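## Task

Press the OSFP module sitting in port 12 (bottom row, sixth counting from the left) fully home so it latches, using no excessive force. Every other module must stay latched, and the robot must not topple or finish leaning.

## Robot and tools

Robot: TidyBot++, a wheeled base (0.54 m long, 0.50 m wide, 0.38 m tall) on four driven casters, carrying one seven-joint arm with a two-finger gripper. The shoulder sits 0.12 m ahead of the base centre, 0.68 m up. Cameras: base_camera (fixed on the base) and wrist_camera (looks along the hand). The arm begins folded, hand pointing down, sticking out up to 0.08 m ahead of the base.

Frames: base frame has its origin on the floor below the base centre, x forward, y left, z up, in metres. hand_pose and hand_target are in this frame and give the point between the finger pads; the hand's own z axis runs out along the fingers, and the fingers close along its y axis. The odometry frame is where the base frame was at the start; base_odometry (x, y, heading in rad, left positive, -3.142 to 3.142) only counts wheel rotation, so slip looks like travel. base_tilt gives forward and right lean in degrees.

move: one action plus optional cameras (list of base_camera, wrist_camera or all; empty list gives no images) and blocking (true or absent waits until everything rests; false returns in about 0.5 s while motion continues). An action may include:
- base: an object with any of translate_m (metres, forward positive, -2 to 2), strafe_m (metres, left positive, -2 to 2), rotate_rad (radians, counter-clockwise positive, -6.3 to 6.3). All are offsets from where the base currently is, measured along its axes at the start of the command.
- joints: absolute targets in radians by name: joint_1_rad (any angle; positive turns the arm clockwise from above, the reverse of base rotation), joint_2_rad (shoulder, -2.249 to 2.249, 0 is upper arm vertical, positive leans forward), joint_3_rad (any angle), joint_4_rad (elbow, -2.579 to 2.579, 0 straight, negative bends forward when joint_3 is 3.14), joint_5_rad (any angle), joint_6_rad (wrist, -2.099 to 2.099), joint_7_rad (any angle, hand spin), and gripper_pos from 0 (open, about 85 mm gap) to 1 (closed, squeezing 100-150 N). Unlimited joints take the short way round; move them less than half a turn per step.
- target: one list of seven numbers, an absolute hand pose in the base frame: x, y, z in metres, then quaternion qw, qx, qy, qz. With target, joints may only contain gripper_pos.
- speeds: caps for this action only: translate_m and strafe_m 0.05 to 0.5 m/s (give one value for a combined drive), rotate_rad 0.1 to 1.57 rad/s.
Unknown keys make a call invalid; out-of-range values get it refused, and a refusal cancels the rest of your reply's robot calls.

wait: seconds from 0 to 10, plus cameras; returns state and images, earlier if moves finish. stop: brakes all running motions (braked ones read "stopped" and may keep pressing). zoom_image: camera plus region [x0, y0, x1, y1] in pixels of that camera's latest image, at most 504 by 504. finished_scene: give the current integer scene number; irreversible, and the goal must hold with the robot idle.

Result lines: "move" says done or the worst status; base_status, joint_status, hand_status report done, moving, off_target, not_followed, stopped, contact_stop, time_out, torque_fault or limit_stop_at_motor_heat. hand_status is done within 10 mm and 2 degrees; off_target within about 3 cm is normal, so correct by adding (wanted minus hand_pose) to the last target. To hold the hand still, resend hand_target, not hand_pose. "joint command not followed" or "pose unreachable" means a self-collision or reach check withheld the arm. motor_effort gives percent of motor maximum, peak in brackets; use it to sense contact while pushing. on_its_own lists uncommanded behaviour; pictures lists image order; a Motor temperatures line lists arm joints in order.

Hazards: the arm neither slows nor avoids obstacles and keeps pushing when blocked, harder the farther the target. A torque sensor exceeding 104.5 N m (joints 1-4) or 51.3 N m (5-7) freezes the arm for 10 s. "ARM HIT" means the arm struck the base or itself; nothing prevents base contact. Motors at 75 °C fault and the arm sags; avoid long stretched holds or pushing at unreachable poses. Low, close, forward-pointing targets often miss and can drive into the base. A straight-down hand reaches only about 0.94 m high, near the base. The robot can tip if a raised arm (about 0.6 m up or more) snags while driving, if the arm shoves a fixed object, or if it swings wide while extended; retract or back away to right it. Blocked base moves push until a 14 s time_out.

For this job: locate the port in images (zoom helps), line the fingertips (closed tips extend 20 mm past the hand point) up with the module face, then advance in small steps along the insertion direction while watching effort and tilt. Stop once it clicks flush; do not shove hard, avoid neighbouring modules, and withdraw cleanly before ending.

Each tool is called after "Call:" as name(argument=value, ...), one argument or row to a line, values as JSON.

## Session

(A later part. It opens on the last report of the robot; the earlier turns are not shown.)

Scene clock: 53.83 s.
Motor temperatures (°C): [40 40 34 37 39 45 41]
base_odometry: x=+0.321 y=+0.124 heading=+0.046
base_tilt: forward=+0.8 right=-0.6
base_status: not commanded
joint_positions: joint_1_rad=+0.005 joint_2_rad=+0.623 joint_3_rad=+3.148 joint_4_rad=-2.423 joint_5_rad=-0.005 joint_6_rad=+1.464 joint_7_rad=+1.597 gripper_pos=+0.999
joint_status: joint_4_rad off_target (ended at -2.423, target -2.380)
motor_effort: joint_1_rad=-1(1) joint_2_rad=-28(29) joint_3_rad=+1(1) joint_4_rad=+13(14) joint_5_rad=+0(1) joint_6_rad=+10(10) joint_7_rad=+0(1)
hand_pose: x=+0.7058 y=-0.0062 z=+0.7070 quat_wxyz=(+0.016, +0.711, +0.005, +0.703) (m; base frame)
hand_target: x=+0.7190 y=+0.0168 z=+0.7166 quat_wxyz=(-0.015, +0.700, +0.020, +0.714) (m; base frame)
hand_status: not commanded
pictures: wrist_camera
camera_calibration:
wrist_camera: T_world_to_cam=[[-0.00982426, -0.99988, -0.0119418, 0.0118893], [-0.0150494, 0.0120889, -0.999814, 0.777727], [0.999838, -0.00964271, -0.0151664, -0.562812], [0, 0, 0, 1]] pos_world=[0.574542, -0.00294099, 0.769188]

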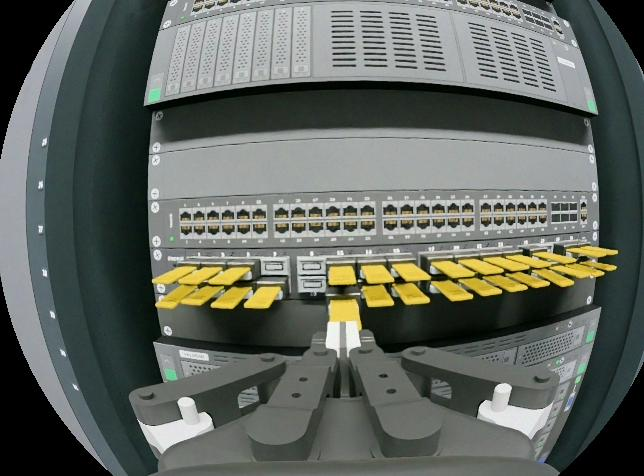

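Call:
move(
  base={"translate_m": 0.008},
  joints={"joint_4_rad": -2.36},
  speeds={"translate_m": 0.05},
  cameras=["wrist_camera"],
)

Call:
zoom_image(
  camera="wrist_camera",
  region=[290, 230, 400, 340],
)

Scene clock: 55.07 s.
Motor temperatures (°C): [40 40 34 37 39 45 41]
move: off_target
base_odometry: x=+0.329 y=+0.125 heading=+0.046
base_tilt: forward=+0.8 right=-0.6
base_status: done
joint_positions: joint_1_rad=+0.005 joint_2_rad=+0.623 joint_3_rad=+3.148 joint_4_rad=-2.400 joint_5_rad=-0.005 joint_6_rad=+1.464 joint_7_rad=+1.597 gripper_pos=+0.999
joint_status: joint_4_rad off_target (ended at -2.400, target -2.360)
motor_effort: joint_1_rad=+0(1) joint_2_rad=-29(30) joint_3_rad=+1(1) joint_4_rad=+13(14) joint_5_rad=+0(1) joint_6_rad=+9(10) joint_7_rad=+0(1)
hand_pose: x=+0.7130 y=-0.0063 z=+0.7151 quat_wxyz=(+0.016, +0.703, +0.005, +0.711) (m; base frame)
hand_target: x=+0.7250 y=+0.0168 z=+0.7237 quat_wxyz=(-0.015, +0.692, +0.020, +0.721) (m; base frame)
hand_status: not commanded
pictures: wrist_camera
camera_calibration:
wrist_camera: T_world_to_cam=[[-0.00946294, -0.999884, -0.0119265, 0.0117424], [0.00836819, 0.0118475, -0.999895, 0.769344], [0.99992, -0.00956175, 0.00825511, -0.586712], [0, 0, 0, 1]] pos_world=[0.580338, -0.00298374, 0.774246]

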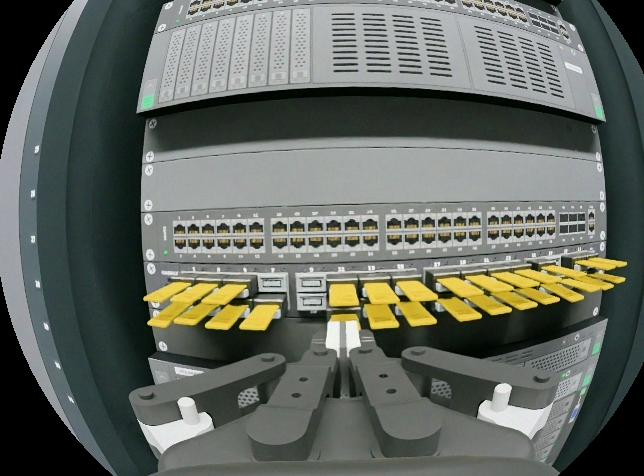

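Scaled by 4.582.

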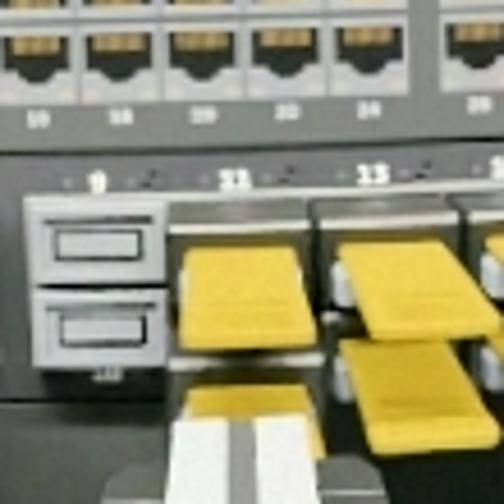

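Call:
move(
  base={"translate_m": 0.01},
  joints={"joint_6_rad": 1.44},
  speeds={"translate_m": 0.05},
  cameras=["wrist_camera"],
)

Call:
zoom_image(
  camera="wrist_camera",
  region=[290, 230, 400, 340],
)

Scene clock: 56.67 s.
Motor temperatures (°C): [39 40 34 37 39 45 41]
move: done
base_odometry: x=+0.338 y=+0.125 heading=+0.046
base_tilt: forward=+0.8 right=-0.6
base_status: done
joint_positions: joint_1_rad=+0.005 joint_2_rad=+0.622 joint_3_rad=+3.148 joint_4_rad=-2.398 joint_5_rad=-0.005 joint_6_rad=+1.454 joint_7_rad=+1.597 gripper_pos=+0.999
joint_status: all done
motor_effort: joint_1_rad=+0(1) joint_2_rad=-29(30) joint_3_rad=+1(1) joint_4_rad=+13(15) joint_5_rad=+0(1) joint_6_rad=+9(10) joint_7_rad=-1(1)
hand_pose: x=+0.7137 y=-0.0063 z=+0.7130 quat_wxyz=(+0.016, +0.705, +0.005, +0.709) (m; base frame)
hand_target: x=+0.7252 y=+0.0168 z=+0.7175 quat_wxyz=(-0.015, +0.699, +0.020, +0.714) (m; base frame)
hand_status: not commanded
pictures: wrist_camera
camera_calibration:
wrist_camera: T_world_to_cam=[[-0.00957557, -0.999882, -0.0119897, 0.0118355], [0.000837082, 0.0119822, -0.999928, 0.772669], [0.999954, -0.00958491, 0.000722247, -0.582053], [0, 0, 0, 1]] pos_world=[0.581493, -0.00300307, 0.773176]

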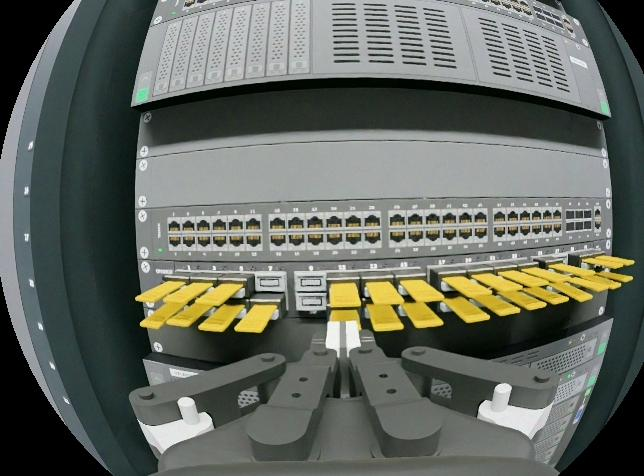

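Scaled by 4.582.

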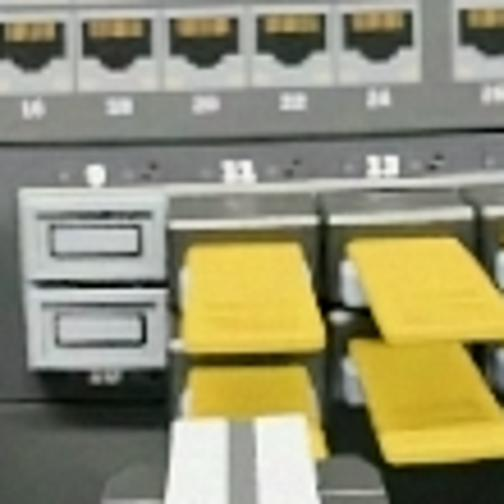

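Call:
zoom_image(
  camera="wrist_camera",
  region=[315, 260, 405, 350],
)

Scaled by 5.600.

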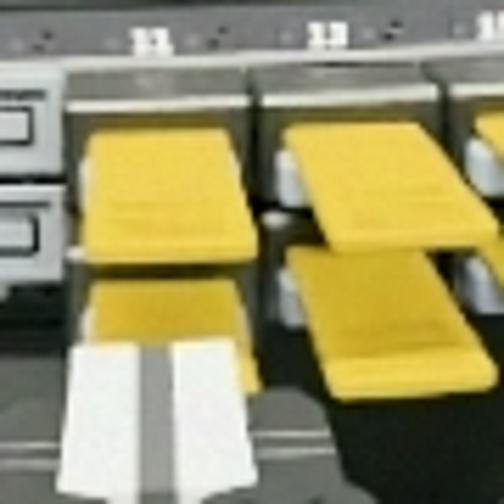

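Call:
move(
  base={"translate_m": 0.01},
  joints={"joint_6_rad": 1.42},
  speeds={"translate_m": 0.05},
  cameras=["wrist_camera"],
)

Call:
zoom_image(
  camera="wrist_camera",
  region=[315, 260, 405, 350],
)

Scene clock: 59.13 s.
Motor temperatures (°C): [39 40 34 37 39 45 41]
move: done
base_odometry: x=+0.348 y=+0.126 heading=+0.046
base_tilt: forward=+0.8 right=-0.6
base_status: done
joint_positions: joint_1_rad=+0.005 joint_2_rad=+0.622 joint_3_rad=+3.148 joint_4_rad=-2.397 joint_5_rad=-0.005 joint_6_rad=+1.439 joint_7_rad=+1.597 gripper_pos=+0.999
joint_status: all done
motor_effort: joint_1_rad=-1(2) joint_2_rad=-29(31) joint_3_rad=-1(1) joint_4_rad=+14(15) joint_5_rad=+1(2) joint_6_rad=+10(10) joint_7_rad=+0(1)
hand_pose: x=+0.7140 y=-0.0063 z=+0.7090 quat_wxyz=(+0.016, +0.710, +0.005, +0.704) (m; base frame)
hand_target: x=+0.7253 y=+0.0167 z=+0.7112 quat_wxyz=(-0.015, +0.707, +0.020, +0.707) (m; base frame)
hand_status: not commanded
pictures: wrist_camera
camera_calibration:
wrist_camera: T_world_to_cam=[[-0.00977744, -0.999879, -0.0120784, 0.0119822], [-0.0126106, 0.0122013, -0.999846, 0.778225], [0.999873, -0.00962362, -0.0127284, -0.572751], [0, 0, 0, 1]] pos_world=[0.582609, -0.00302656, 0.77096]

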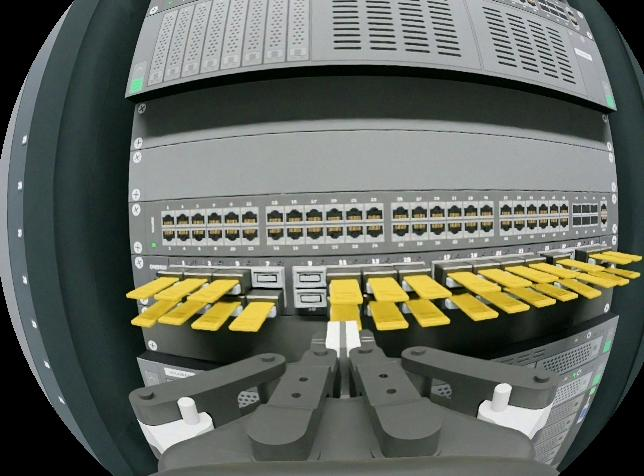

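Scaled by 5.600.

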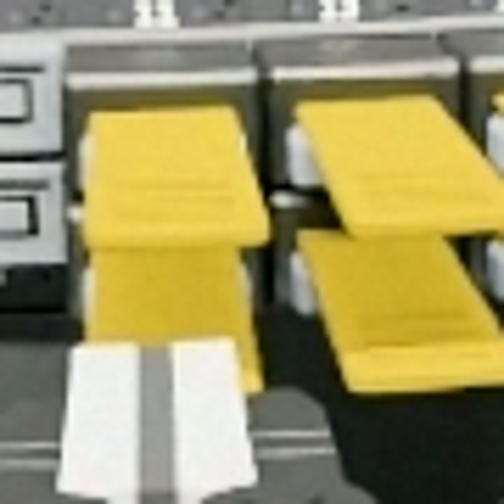

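Call:
move(
  base={"translate_m": 0.006},
  speeds={"translate_m": 0.05},
  cameras=["wrist_camera"],
)

Call:
zoom_image(
  camera="wrist_camera",
  region=[315, 260, 405, 350],
)

Scene clock: 60.07 s.
Motor temperatures (°C): [39 40 34 37 39 45 41]
move: done
base_odometry: x=+0.354 y=+0.126 heading=+0.046
base_tilt: forward=+0.8 right=-0.7
base_status: done
joint_positions: joint_1_rad=+0.005 joint_2_rad=+0.621 joint_3_rad=+3.148 joint_4_rad=-2.404 joint_5_rad=-0.005 joint_6_rad=+1.438 joint_7_rad=+1.597 gripper_pos=+0.999
joint_status: not commanded
motor_effort: joint_1_rad=-2(4) joint_2_rad=-29(31) joint_3_rad=-1(2) joint_4_rad=+17(18) joint_5_rad=+1(3) joint_6_rad=+11(11) joint_7_rad=-1(1)
hand_pose: x=+0.7116 y=-0.0063 z=+0.7063 quat_wxyz=(+0.016, +0.713, +0.005, +0.701) (m; base frame)
hand_target: x=+0.7253 y=+0.0167 z=+0.7112 quat_wxyz=(-0.015, +0.707, +0.020, +0.707) (m; base frame)
hand_status: not commanded
pictures: wrist_camera
camera_calibration:
wrist_camera: T_world_to_cam=[[-0.00990393, -0.999878, -0.0120872, 0.0120368], [-0.0206835, 0.01229, -0.999711, 0.78111], [0.999737, -0.00965106, -0.0208027, -0.564562], [0, 0, 0, 1]] pos_world=[0.580689, -0.00301318, 0.769285]

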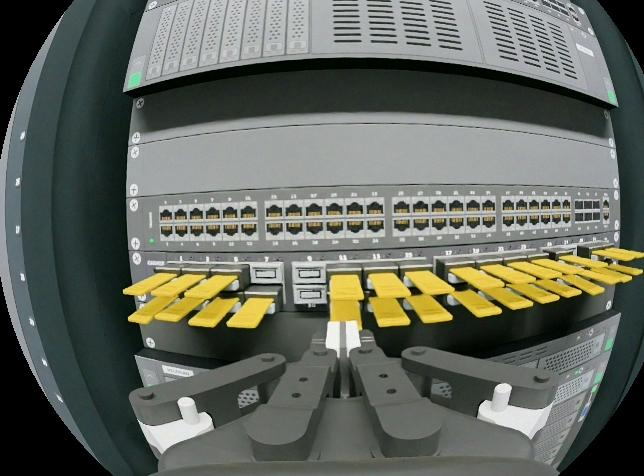

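Scaled by 5.600.

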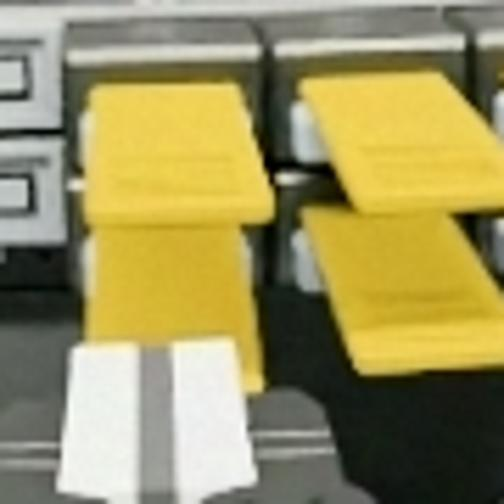

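Call:
move(
  joints={"joint_4_rad": -2.335},
  cameras=["wrist_camera"],
)

Call:
zoom_image(
  camera="wrist_camera",
  region=[315, 260, 405, 350],
)

Scene clock: 61.03 s.
Motor temperatures (°C): [39 40 34 37 39 45 41]
move: off_target
base_odometry: x=+0.354 y=+0.126 heading=+0.046
base_tilt: forward=+0.8 right=-0.6
base_status: not commanded
joint_positions: joint_1_rad=+0.005 joint_2_rad=+0.621 joint_3_rad=+3.148 joint_4_rad=-2.404 joint_5_rad=-0.005 joint_6_rad=+1.437 joint_7_rad=+1.597 gripper_pos=+0.999
joint_status: joint_4_rad off_target (ended at -2.404, target -2.335)
motor_effort: joint_1_rad=-2(3) joint_2_rad=-29(30) joint_3_rad=-1(1) joint_4_rad=+19(20) joint_5_rad=+1(2) joint_6_rad=+11(11) joint_7_rad=+0(1)
hand_pose: x=+0.7118 y=-0.0063 z=+0.7062 quat_wxyz=(+0.016, +0.713, +0.005, +0.701) (m; base frame)
hand_target: x=+0.7329 y=+0.0167 z=+0.7203 quat_wxyz=(-0.015, +0.698, +0.020, +0.716) (m; base frame)
hand_status: not commanded
pictures: wrist_camera
camera_calibration:
wrist_camera: T_world_to_cam=[[-0.00991075, -0.999878, -0.012093, 0.0120439], [-0.021162, 0.0123006, -0.9997, 0.781321], [0.999727, -0.00965187, -0.0212813, -0.564409], [0, 0, 0, 1]] pos_world=[0.580909, -0.0030159, 0.769222]

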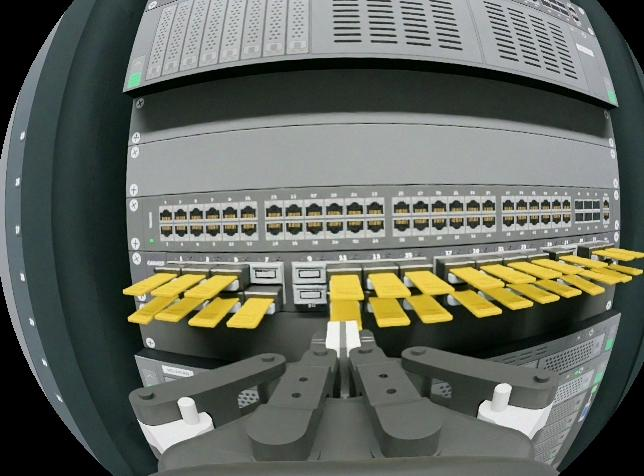

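Scaled by 5.600.

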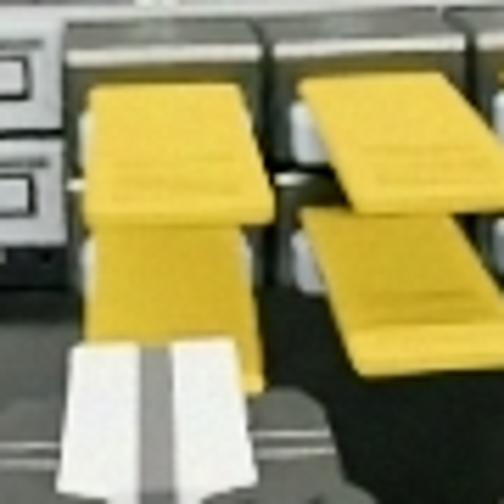

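Call:
move(
  joints={"joint_4_rad": -2.31},
  cameras=["wrist_camera"],
)

Call:
zoom_image(
  camera="wrist_camera",
  region=[315, 260, 405, 350],
)

Scene clock: 61.83 s.
Motor temperatures (°C): [39 40 34 37 39 45 41]
move: off_target
base_odometry: x=+0.354 y=+0.126 heading=+0.046
base_tilt: forward=+0.8 right=-0.7
base_status: not commanded
joint_positions: joint_1_rad=+0.005 joint_2_rad=+0.621 joint_3_rad=+3.148 joint_4_rad=-2.402 joint_5_rad=-0.005 joint_6_rad=+1.434 joint_7_rad=+1.597 gripper_pos=+0.999
joint_status: joint_4_rad off_target (ended at -2.402, target -2.310)
motor_effort: joint_1_rad=-1(2) joint_2_rad=-30(30) joint_3_rad=-1(1) joint_4_rad=+21(23) joint_5_rad=+2(3) joint_6_rad=+12(12) joint_7_rad=+0(1)
hand_pose: x=+0.7121 y=-0.0063 z=+0.7058 quat_wxyz=(+0.016, +0.714, +0.005, +0.700) (m; base frame)
hand_target: x=+0.7403 y=+0.0167 z=+0.7295 quat_wxyz=(-0.014, +0.689, +0.021, +0.725) (m; base frame)
hand_status: not commanded
pictures: wrist_camera
camera_calibration:
wrist_camera: T_world_to_cam=[[-0.00993034, -0.999877, -0.012107, 0.0120623], [-0.0225156, 0.0123281, -0.99967, 0.781898], [0.999697, -0.00965447, -0.0226353, -0.563827], [0, 0, 0, 1]] pos_world=[0.581381, -0.00302198, 0.769024]

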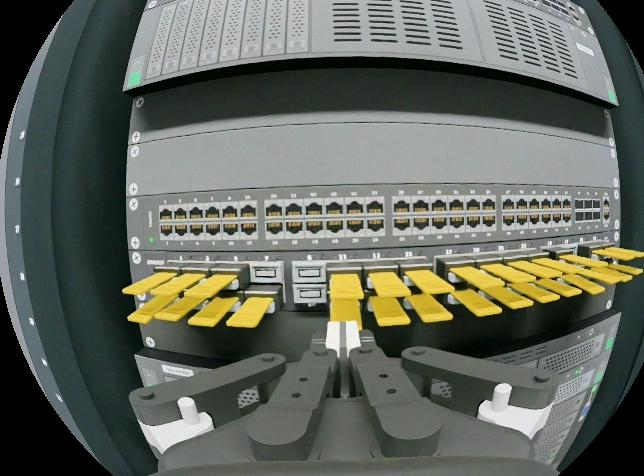

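Scaled by 5.600.

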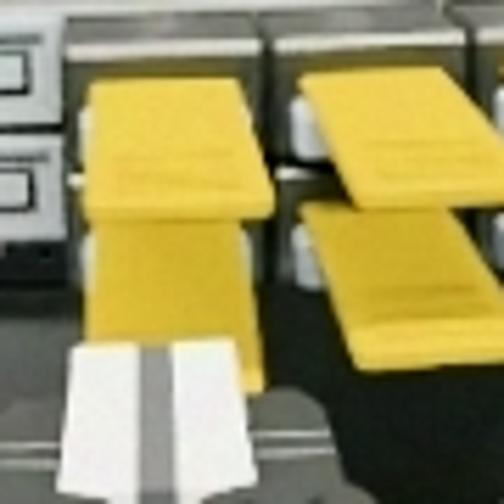

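Call:
zoom_image(
  camera="wrist_camera",
  region=[320, 260, 390, 330],
)

Call:
zoom_image(
  camera="wrist_camera",
  region=[120, 240, 400, 340],
)

Scaled by 7.200.

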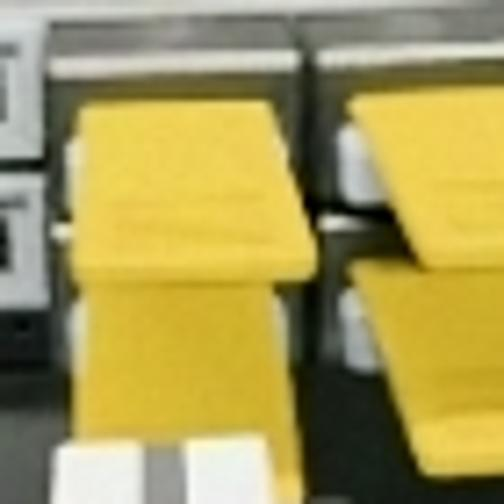

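Scaled by 1.800.

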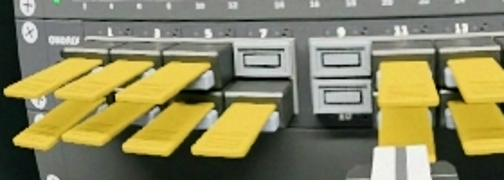

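Call:
move(
  joints={"joint_4_rad": -2.275},
  cameras=["wrist_camera"],
)

Call:
zoom_image(
  camera="wrist_camera",
  region=[320, 260, 390, 330],
)

Scene clock: 63.70 s.
Motor temperatures (°C): [39 40 34 37 39 45 41]
move: off_target
base_odometry: x=+0.354 y=+0.126 heading=+0.046
base_tilt: forward=+0.8 right=-0.7
base_status: not commanded
joint_positions: joint_1_rad=+0.005 joint_2_rad=+0.622 joint_3_rad=+3.148 joint_4_rad=-2.396 joint_5_rad=-0.005 joint_6_rad=+1.410 joint_7_rad=+1.597 gripper_pos=+0.999
joint_status: joint_4_rad off_target (ended at -2.396, target -2.275)
motor_effort: joint_1_rad=-2(2) joint_2_rad=-34(34) joint_3_rad=+0(1) joint_4_rad=+26(28) joint_5_rad=+1(2) joint_6_rad=+16(16) joint_7_rad=+0(1)
hand_pose: x=+0.7140 y=-0.0063 z=+0.7003 quat_wxyz=(+0.016, +0.720, +0.005, +0.694) (m; base frame)
hand_target: x=+0.7503 y=+0.0167 z=+0.7428 quat_wxyz=(-0.014, +0.676, +0.021, +0.737) (m; base frame)
hand_status: not commanded
pictures: wrist_camera
camera_calibration:
wrist_camera: T_world_to_cam=[[-0.0101979, -0.999873, -0.0122341, 0.0122622], [-0.0405913, 0.0126386, -0.999096, 0.788952], [0.999124, -0.00969204, -0.040715, -0.552781], [0, 0, 0, 1]] pos_world=[0.584446, -0.00306816, 0.765882]

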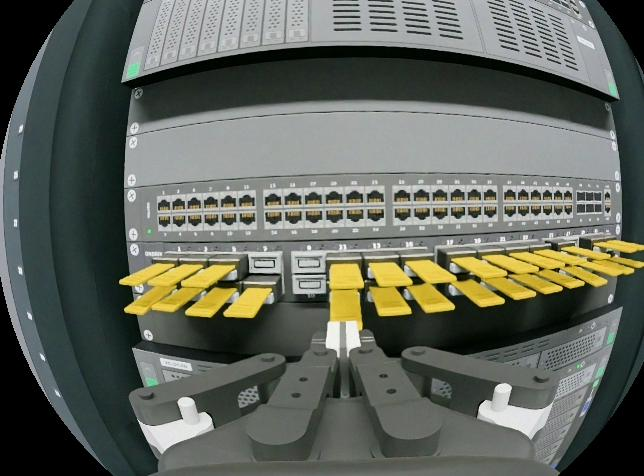

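Scaled by 7.200.

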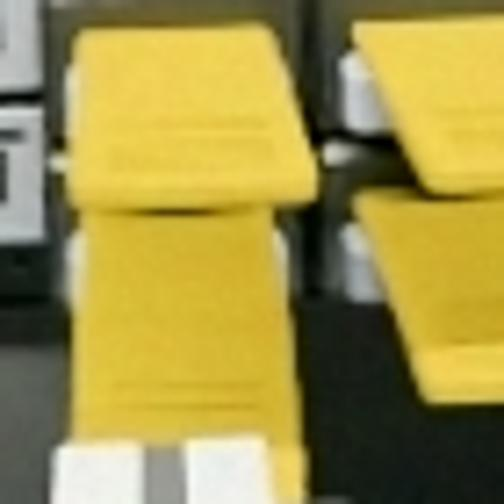

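Call:
zoom_image(
  camera="wrist_camera",
  region=[325, 290, 385, 340],
)

Call:
zoom_image(
  camera="wrist_camera",
  region=[370, 270, 450, 330],
)

Scaled by 8.400.

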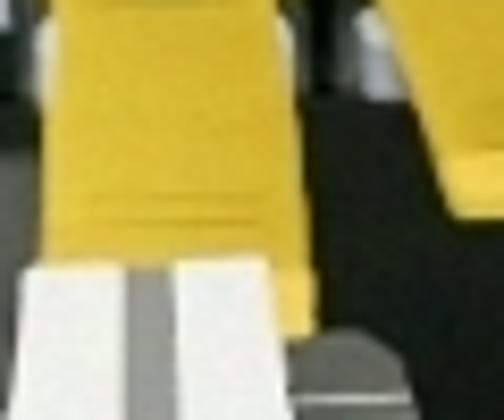

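Scaled by 6.300.

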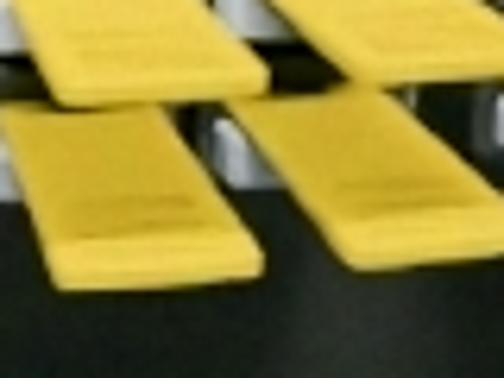

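Call:
zoom_image(
  camera="wrist_camera",
  region=[240, 290, 450, 476],
)

Scaled by 2.400.

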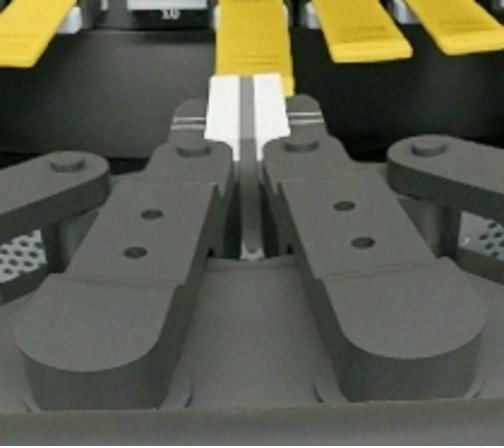

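Call:
move(
  joints={"joint_4_rad": -2.42},
  cameras=["wrist_camera"],
)

Call:
zoom_image(
  camera="wrist_camera",
  region=[320, 260, 390, 340],
)

Scene clock: 71.73 s.
Motor temperatures (°C): [39 40 34 37 39 45 41]
move: done
base_odometry: x=+0.354 y=+0.126 heading=+0.047
base_tilt: forward=+0.9 right=-0.6
base_status: not commanded
joint_positions: joint_1_rad=+0.005 joint_2_rad=+0.619 joint_3_rad=+3.148 joint_4_rad=-2.405 joint_5_rad=-0.005 joint_6_rad=+1.411 joint_7_rad=+1.597 gripper_pos=+0.999
joint_status: all done
motor_effort: joint_1_rad=-1(3) joint_2_rad=-28(35) joint_3_rad=+0(1) joint_4_rad=+8(27) joint_5_rad=+0(2) joint_6_rad=+9(16) joint_7_rad=+0(1)
hand_pose: x=+0.7109 y=-0.0061 z=+0.6990 quat_wxyz=(+0.015, +0.722, +0.005, +0.692) (m; base frame)
hand_target: x=+0.7060 y=+0.0167 z=+0.6903 quat_wxyz=(-0.015, +0.727, +0.020, +0.686) (m; base frame)
hand_status: not commanded
pictures: wrist_camera
camera_calibration:
wrist_camera: T_world_to_cam=[[-0.00978193, -0.999878, -0.0121831, 0.0120711], [-0.0461268, 0.0126219, -0.998856, 0.791232], [0.998888, -0.00920877, -0.0462447, -0.545678], [0, 0, 0, 1]] pos_world=[0.581686, -0.00294227, 0.765239]

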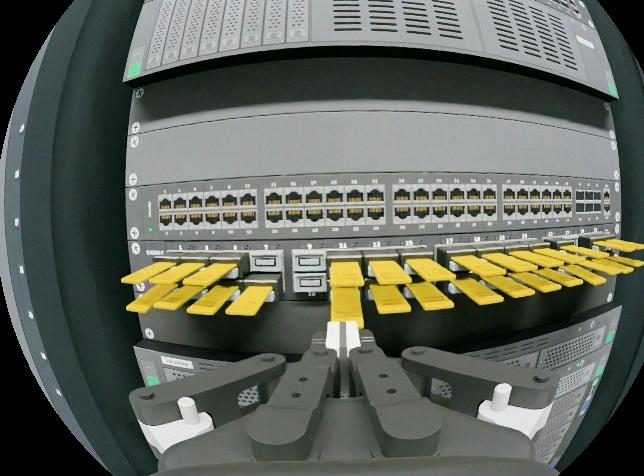

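Scaled by 6.300.

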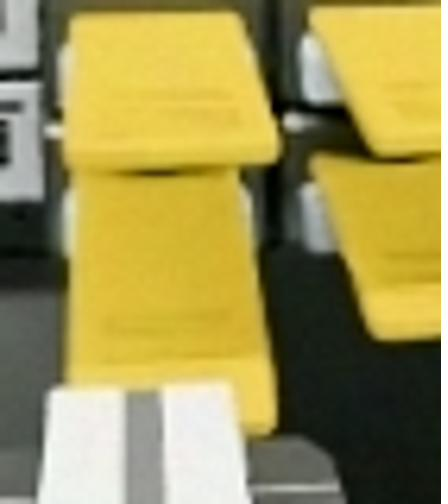

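Call:
move(
  base={"translate_m": -0.02},
  speeds={"translate_m": 0.1},
  cameras=["wrist_camera"],
)

Call:
zoom_image(
  camera="wrist_camera",
  region=[310, 240, 400, 330],
)

Call:
zoom_image(
  camera="wrist_camera",
  region=[100, 230, 420, 340],
)

Scene clock: 73.67 s.
Motor temperatures (°C): [39 40 34 37 39 45 40]
move: done
base_odometry: x=+0.334 y=+0.125 heading=+0.046
base_tilt: forward=+0.8 right=-0.6
base_status: done
joint_positions: joint_1_rad=+0.005 joint_2_rad=+0.619 joint_3_rad=+3.148 joint_4_rad=-2.415 joint_5_rad=-0.005 joint_6_rad=+1.411 joint_7_rad=+1.597 gripper_pos=+0.999
joint_status: not commanded
motor_effort: joint_1_rad=-1(1) joint_2_rad=-29(31) joint_3_rad=+0(1) joint_4_rad=+7(9) joint_5_rad=+0(1) joint_6_rad=+9(10) joint_7_rad=+0(1)
hand_pose: x=+0.7078 y=-0.0061 z=+0.6961 quat_wxyz=(+0.015, +0.725, +0.005, +0.689) (m; base frame)
hand_target: x=+0.7060 y=+0.0167 z=+0.6903 quat_wxyz=(-0.015, +0.727, +0.020, +0.686) (m; base frame)
hand_status: not commanded
pictures: wrist_camera
camera_calibration:
wrist_camera: T_world_to_cam=[[-0.00992398, -0.999876, -0.0121912, 0.0121321], [-0.054989, 0.0127191, -0.998406, 0.794162], [0.998438, -0.00923778, -0.0551084, -0.536163], [0, 0, 0, 1]] pos_world=[0.579116, -0.00292336, 0.763497]

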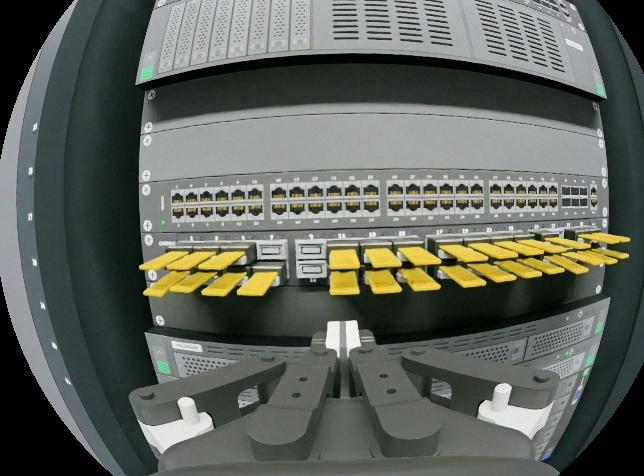

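Scaled by 5.600.

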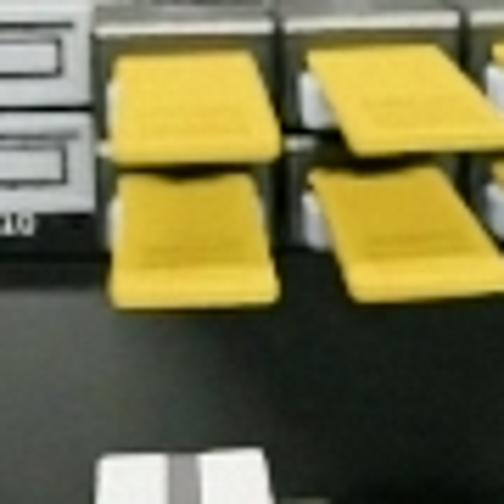

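Scaled by 1.575.

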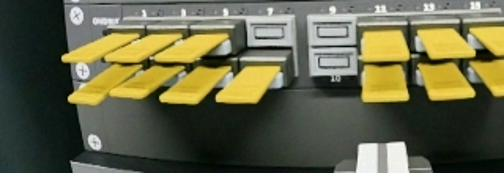

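Call:
zoom_image(
  camera="wrist_camera",
  region=[325, 240, 375, 300],
)

Call:
zoom_image(
  camera="wrist_camera",
  region=[360, 240, 410, 300],
)

Call:
zoom_image(
  camera="wrist_camera",
  region=[395, 240, 445, 300],
)

Scaled by 8.400.

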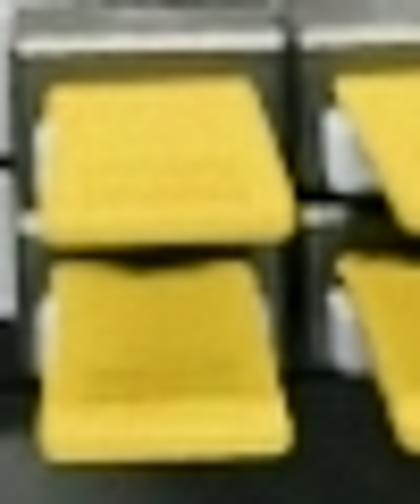

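Scaled by 8.400.

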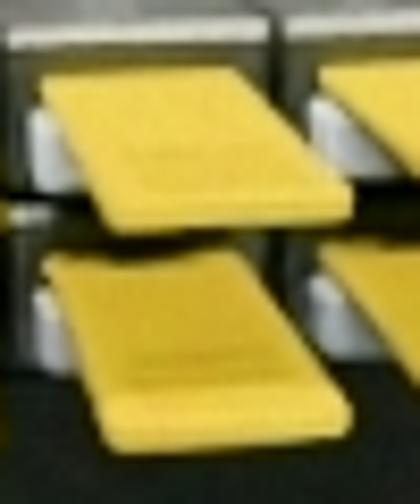

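Scaled by 8.400.

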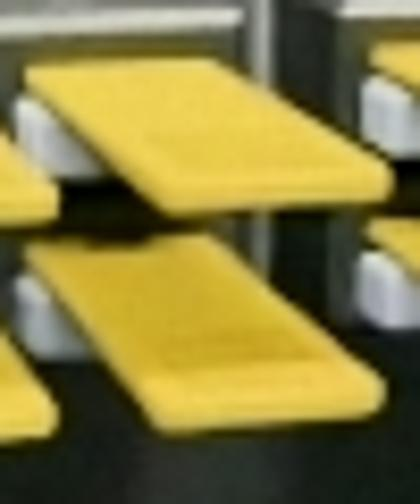

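Call:
zoom_image(
  camera="wrist_camera",
  region=[290, 225, 390, 275],
)

Call:
zoom_image(
  camera="wrist_camera",
  region=[140, 225, 300, 305],
)

Scaled by 5.040.

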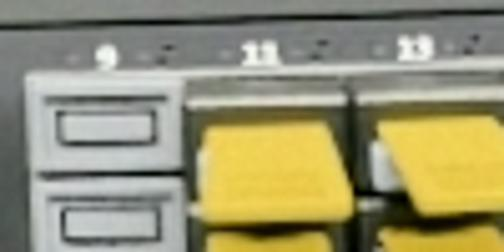

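Scaled by 3.150.

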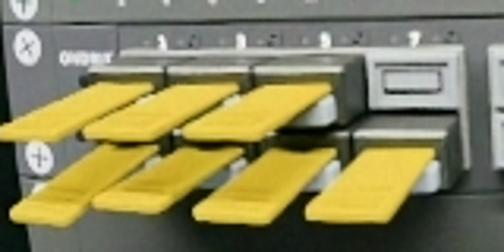

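Call:
move(
  base={"translate_m": 0.012},
  joints={"joint_4_rad": -2.395, "joint_6_rad": 1.465},
  speeds={"translate_m": 0.1},
  cameras=["wrist_camera"],
)

Call:
zoom_image(
  camera="wrist_camera",
  region=[310, 250, 400, 340],
)

Scene clock: 79.20 s.
Motor temperatures (°C): [39 40 34 37 39 45 40]
move: done
base_odometry: x=+0.346 y=+0.126 heading=+0.047
base_tilt: forward=+0.8 right=-0.7
base_status: done
joint_positions: joint_1_rad=+0.005 joint_2_rad=+0.619 joint_3_rad=+3.148 joint_4_rad=-2.397 joint_5_rad=-0.005 joint_6_rad=+1.437 joint_7_rad=+1.597 gripper_pos=+0.999
joint_status: all done
motor_effort: joint_1_rad=+0(2) joint_2_rad=-29(31) joint_3_rad=+0(1) joint_4_rad=+8(9) joint_5_rad=+0(1) joint_6_rad=+9(11) joint_7_rad=+0(1)
hand_pose: x=+0.7140 y=-0.0061 z=+0.7106 quat_wxyz=(+0.016, +0.710, +0.005, +0.704) (m; base frame)
hand_target: x=+0.7143 y=+0.0168 z=+0.7129 quat_wxyz=(-0.016, +0.703, +0.020, +0.711) (m; base frame)
hand_status: not commanded
pictures: wrist_camera
camera_calibration:
wrist_camera: T_world_to_cam=[[-0.00924334, -0.999885, -0.0120377, 0.0117569], [-0.010577, 0.0121353, -0.99987, 0.778322], [0.999901, -0.00911482, -0.010688, -0.574163], [0, 0, 0, 1]] pos_world=[0.582448, -0.00292306, 0.772226]

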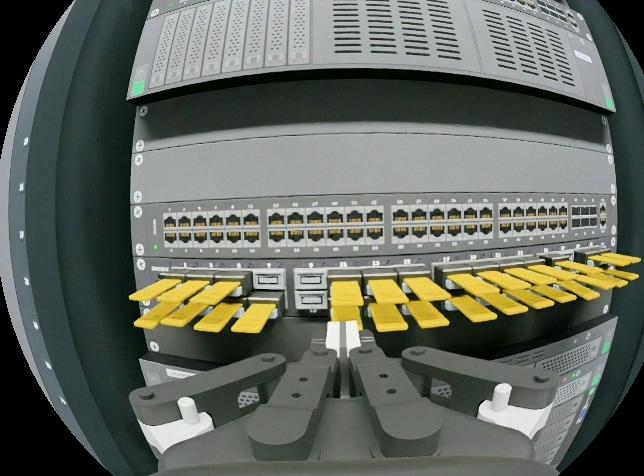

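Scaled by 5.600.

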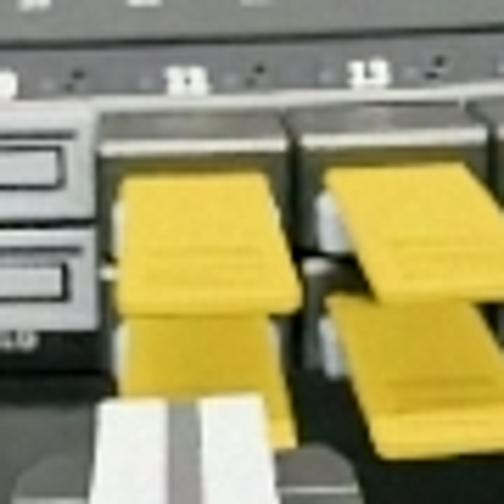

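Call:
move(
  base={"translate_m": 0.009},
  speeds={"translate_m": 0.05},
  cameras=[],
)

Call:
move(
  joints={"joint_4_rad": -2.35},
  cameras=["wrist_camera"],
)

Call:
zoom_image(
  camera="wrist_camera",
  region=[310, 250, 400, 340],
)

Scene clock: 80.27 s.
Motor temperatures (°C): [39 40 34 37 39 45 40]
move: done
base_odometry: x=+0.355 y=+0.126 heading=+0.047
base_tilt: forward=+0.8 right=-0.6
base_status: done
joint_positions: joint_1_rad=+0.005 joint_2_rad=+0.618 joint_3_rad=+3.148 joint_4_rad=-2.409 joint_5_rad=-0.005 joint_6_rad=+1.437 joint_7_rad=+1.597 gripper_pos=+0.999
joint_status: not commanded
motor_effort: joint_1_rad=+0(2) joint_2_rad=-28(30) joint_3_rad=+1(1) joint_4_rad=+11(17) joint_5_rad=-1(1) joint_6_rad=+10(10) joint_7_rad=+0(1)
hand_pose: x=+0.7099 y=-0.0061 z=+0.7063 quat_wxyz=(+0.016, +0.714, +0.005, +0.700) (m; base frame)
hand_target: x=+0.7143 y=+0.0168 z=+0.7129 quat_wxyz=(-0.016, +0.703, +0.020, +0.711) (m; base frame)
hand_status: not commanded
pictures: none
No camera images: "cameras" was empty.

Scene clock: 80.97 s.
Motor temperatures (°C): [39 40 34 37 39 45 40]
move: off_target
base_odometry: x=+0.355 y=+0.126 heading=+0.047
base_tilt: forward=+0.8 right=-0.7
base_status: not commanded
joint_positions: joint_1_rad=+0.005 joint_2_rad=+0.618 joint_3_rad=+3.148 joint_4_rad=-2.407 joint_5_rad=-0.005 joint_6_rad=+1.437 joint_7_rad=+1.597 gripper_pos=+0.999
joint_status: joint_4_rad off_target (ended at -2.407, target -2.350)
motor_effort: joint_1_rad=-1(1) joint_2_rad=-28(29) joint_3_rad=+1(1) joint_4_rad=+17(18) joint_5_rad=+0(1) joint_6_rad=+9(10) joint_7_rad=-1(1)
hand_pose: x=+0.7105 y=-0.0061 z=+0.7070 quat_wxyz=(+0.016, +0.713, +0.005, +0.701) (m; base frame)
hand_target: x=+0.7279 y=+0.0168 z=+0.7288 quat_wxyz=(-0.015, +0.687, +0.020, +0.726) (m; base frame)
hand_status: not commanded
pictures: wrist_camera
camera_calibration:
wrist_camera: T_world_to_cam=[[-0.00940724, -0.999883, -0.0120497, 0.0118292], [-0.0210339, 0.0122454, -0.999704, 0.782021], [0.999735, -0.009151, -0.0211466, -0.563256], [0, 0, 0, 1]] pos_world=[0.579666, -0.0029027, 0.770021]

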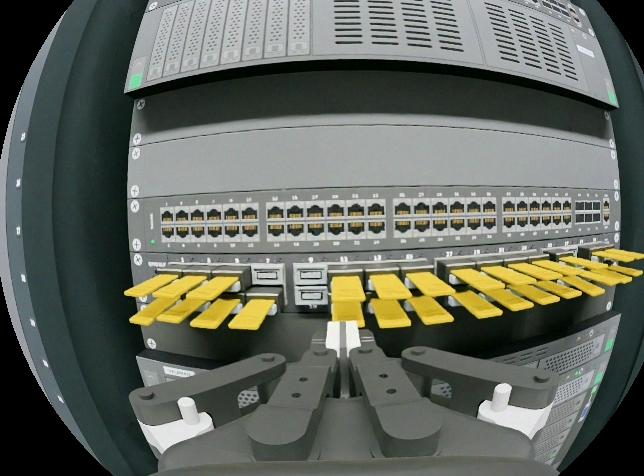

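Scaled by 5.600.

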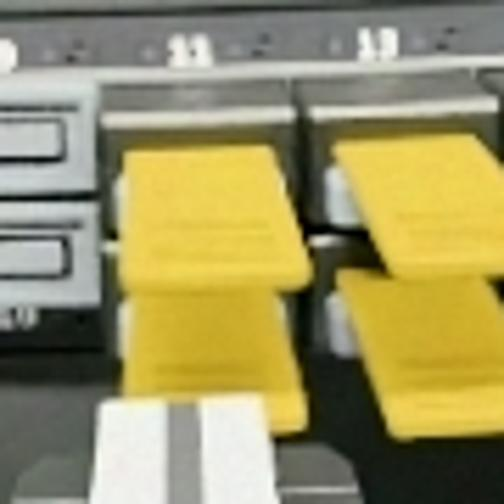

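Call:
move(
  joints={"joint_4_rad": -2.31},
  cameras=["wrist_camera"],
)

Call:
zoom_image(
  camera="wrist_camera",
  region=[310, 250, 400, 340],
)

Scene clock: 82.27 s.
Motor temperatures (°C): [39 40 34 37 39 45 40]
move: off_target
base_odometry: x=+0.355 y=+0.126 heading=+0.047
base_tilt: forward=+0.8 right=-0.7
base_status: not commanded
joint_positions: joint_1_rad=+0.005 joint_2_rad=+0.618 joint_3_rad=+3.148 joint_4_rad=-2.405 joint_5_rad=-0.005 joint_6_rad=+1.437 joint_7_rad=+1.597 gripper_pos=+0.999
joint_status: joint_4_rad off_target (ended at -2.405, target -2.310)
motor_effort: joint_1_rad=+1(1) joint_2_rad=-27(28) joint_3_rad=+1(2) joint_4_rad=+22(23) joint_5_rad=+0(1) joint_6_rad=+9(9) joint_7_rad=+0(1)
hand_pose: x=+0.7111 y=-0.0061 z=+0.7077 quat_wxyz=(+0.016, +0.713, +0.005, +0.701) (m; base frame)
hand_target: x=+0.7393 y=+0.0168 z=+0.7435 quat_wxyz=(-0.015, +0.672, +0.020, +0.740) (m; base frame)
hand_status: not commanded
pictures: wrist_camera
camera_calibration:
wrist_camera: T_world_to_cam=[[-0.00937716, -0.999883, -0.012048, 0.0118166], [-0.019095, 0.0122254, -0.999743, 0.781365], [0.999774, -0.00914469, -0.0192074, -0.565247], [0, 0, 0, 1]] pos_world=[0.58015, -0.00290625, 0.770449]

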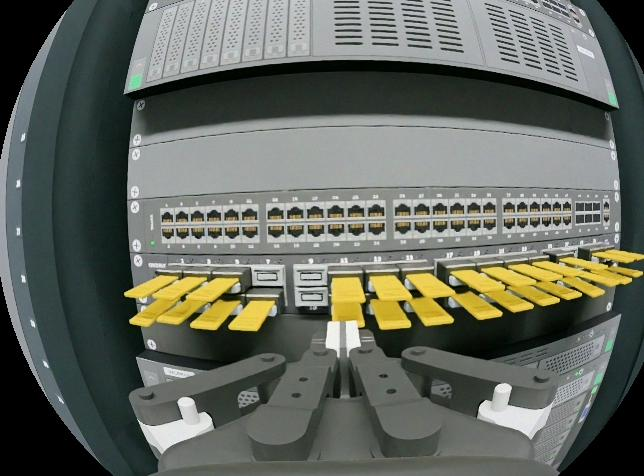

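Scaled by 5.600.

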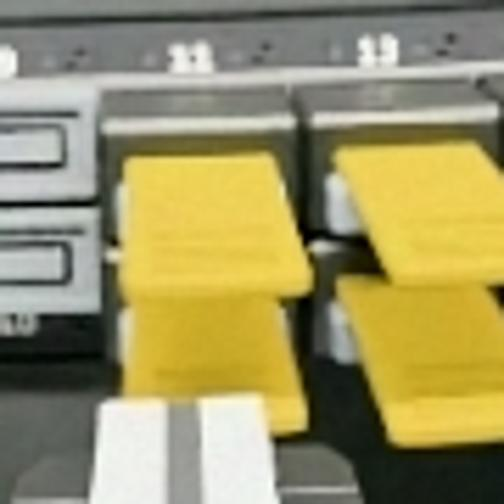

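Call:
move(
  joints={"joint_4_rad": -2.27},
  cameras=["wrist_camera"],
)

Call:
zoom_image(
  camera="wrist_camera",
  region=[310, 250, 400, 340],
)

Scene clock: 83.73 s.
Motor temperatures (°C): [39 41 34 37 39 45 40]
move: off_target
base_odometry: x=+0.355 y=+0.126 heading=+0.047
base_tilt: forward=+0.8 right=-0.6
base_status: not commanded
joint_positions: joint_1_rad=+0.005 joint_2_rad=+0.612 joint_3_rad=+3.148 joint_4_rad=-2.321 joint_5_rad=-0.005 joint_6_rad=+1.453 joint_7_rad=+1.597 gripper_pos=+0.999
joint_status: joint_4_rad off_target (ended at -2.321, target -2.270)
motor_effort: joint_1_rad=-1(2) joint_2_rad=-30(33) joint_3_rad=+0(2) joint_4_rad=+18(28) joint_5_rad=+1(2) joint_6_rad=+10(13) joint_7_rad=+0(1)
hand_pose: x=+0.7359 y=-0.0063 z=+0.7472 quat_wxyz=(+0.016, +0.674, +0.005, +0.739) (m; base frame)
hand_target: x=+0.7501 y=+0.0168 z=+0.7586 quat_wxyz=(-0.014, +0.657, +0.020, +0.753) (m; base frame)
hand_status: not commanded
pictures: wrist_camera
camera_calibration:
wrist_camera: T_world_to_cam=[[-0.00775877, -0.9999, -0.0118148, 0.0110233], [0.0878291, 0.011088, -0.996074, 0.739909], [0.996105, -0.00876599, 0.0877343, -0.666427], [0, 0, 0, 1]] pos_world=[0.598931, -0.00302386, 0.795603]

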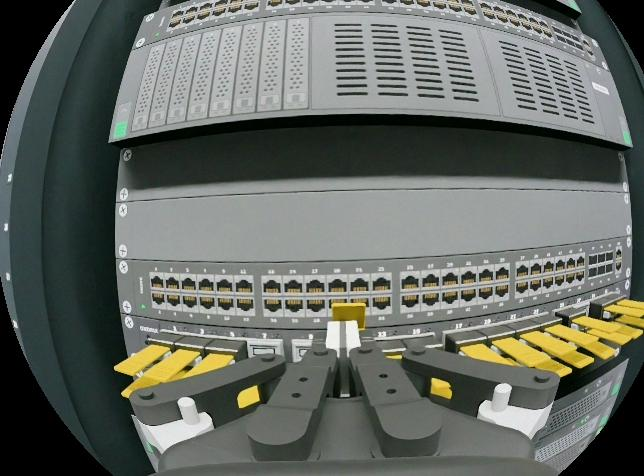

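Scaled by 5.600.

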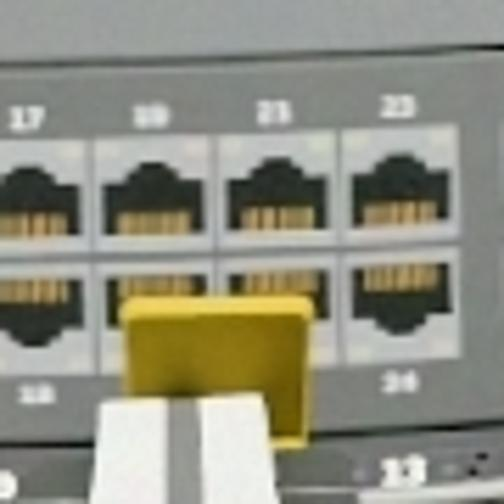

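Call:
move(
  base={"translate_m": -0.05},
  joints={"joint_4_rad": -2.34},
  speeds={"translate_m": 0.2},
  cameras=["wrist_camera"],
)

Call:
zoom_image(
  camera="wrist_camera",
  region=[290, 240, 410, 350],
)

Scene clock: 85.10 s.
Motor temperatures (°C): [39 41 34 37 39 45 40]
move: done
base_odometry: x=+0.305 y=+0.124 heading=+0.046
base_tilt: forward=+0.8 right=-0.5
base_status: done
joint_positions: joint_1_rad=+0.005 joint_2_rad=+0.615 joint_3_rad=+3.148 joint_4_rad=-2.337 joint_5_rad=-0.005 joint_6_rad=+1.451 joint_7_rad=+1.597 gripper_pos=+0.999
joint_status: all done
motor_effort: joint_1_rad=+0(2) joint_2_rad=-30(36) joint_3_rad=+1(1) joint_4_rad=+10(18) joint_5_rad=+0(1) joint_6_rad=+9(13) joint_7_rad=+0(1)
hand_pose: x=+0.7317 y=-0.0062 z=+0.7383 quat_wxyz=(+0.016, +0.682, +0.005, +0.731) (m; base frame)
hand_target: x=+0.7308 y=+0.0168 z=+0.7324 quat_wxyz=(-0.015, +0.683, +0.020, +0.730) (m; base frame)
hand_status: not commanded
pictures: wrist_camera
camera_calibration:
wrist_camera: T_world_to_cam=[[-0.0079611, -0.999898, -0.0118515, 0.0111378], [0.0659974, 0.0113007, -0.997756, 0.748681], [0.997788, -0.00872541, 0.0659007, -0.646617], [0, 0, 0, 1]] pos_world=[0.595865, -0.00296588, 0.789745]

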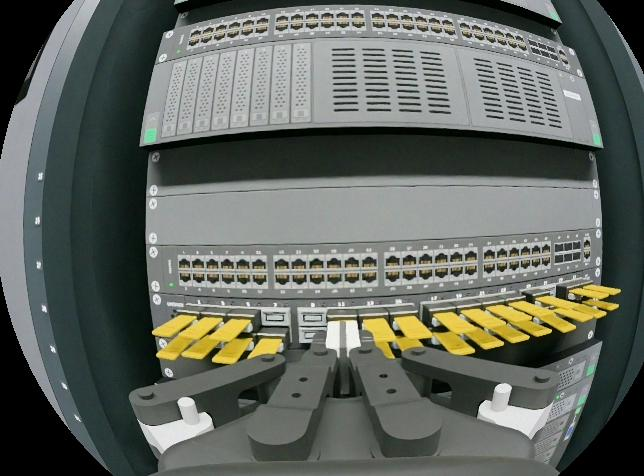

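Scaled by 4.200.

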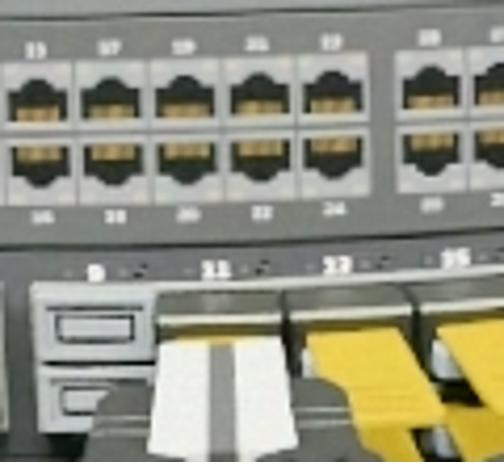

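Call:
move(
  joints={"joint_4_rad": -2.43, "joint_6_rad": 1.43},
  cameras=["wrist_camera"],
)

Call:
zoom_image(
  camera="wrist_camera",
  region=[290, 210, 410, 300],
)

Call:
zoom_image(
  camera="wrist_camera",
  region=[325, 230, 385, 290],
)

Scene clock: 86.20 s.
Motor temperatures (°C): [39 41 34 37 39 45 40]
move: done
base_odometry: x=+0.305 y=+0.124 heading=+0.046
base_tilt: forward=+0.9 right=-0.6
base_status: not commanded
joint_positions: joint_1_rad=+0.005 joint_2_rad=+0.615 joint_3_rad=+3.148 joint_4_rad=-2.424 joint_5_rad=-0.005 joint_6_rad=+1.449 joint_7_rad=+1.597 gripper_pos=+0.999
joint_status: all done
motor_effort: joint_1_rad=+0(1) joint_2_rad=-29(31) joint_3_rad=+0(0) joint_4_rad=+8(10) joint_5_rad=+1(1) joint_6_rad=+10(10) joint_7_rad=+0(1)
hand_pose: x=+0.7053 y=-0.0060 z=+0.7066 quat_wxyz=(+0.015, +0.714, +0.005, +0.700) (m; base frame)
hand_target: x=+0.7029 y=+0.0168 z=+0.6900 quat_wxyz=(-0.016, +0.727, +0.020, +0.686) (m; base frame)
hand_status: not commanded
pictures: wrist_camera
camera_calibration:
wrist_camera: T_world_to_cam=[[-0.00933908, -0.999884, -0.0120078, 0.0117943], [-0.0232879, 0.0122226, -0.999654, 0.78302], [0.999685, -0.00905621, -0.0233994, -0.556365], [0, 0, 0, 1]] pos_world=[0.574535, -0.00281613, 0.769872]

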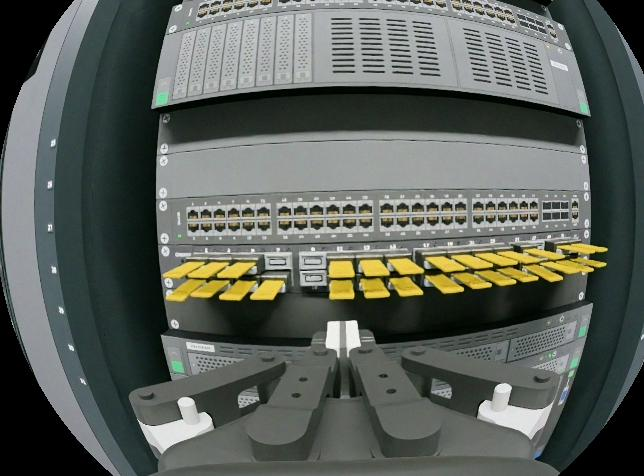

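Scaled by 4.200.

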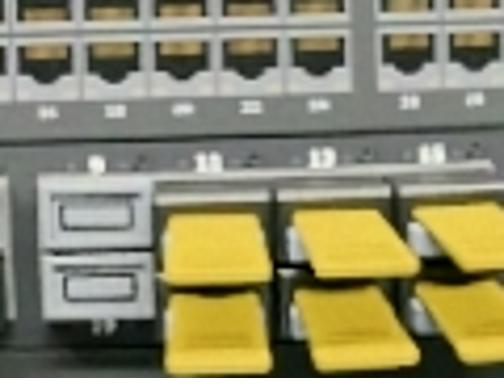

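Scaled by 8.400.

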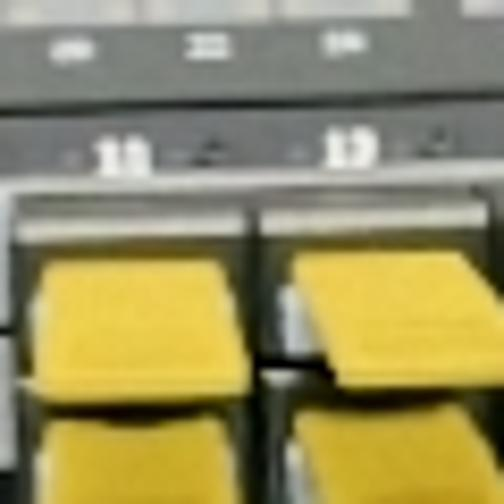

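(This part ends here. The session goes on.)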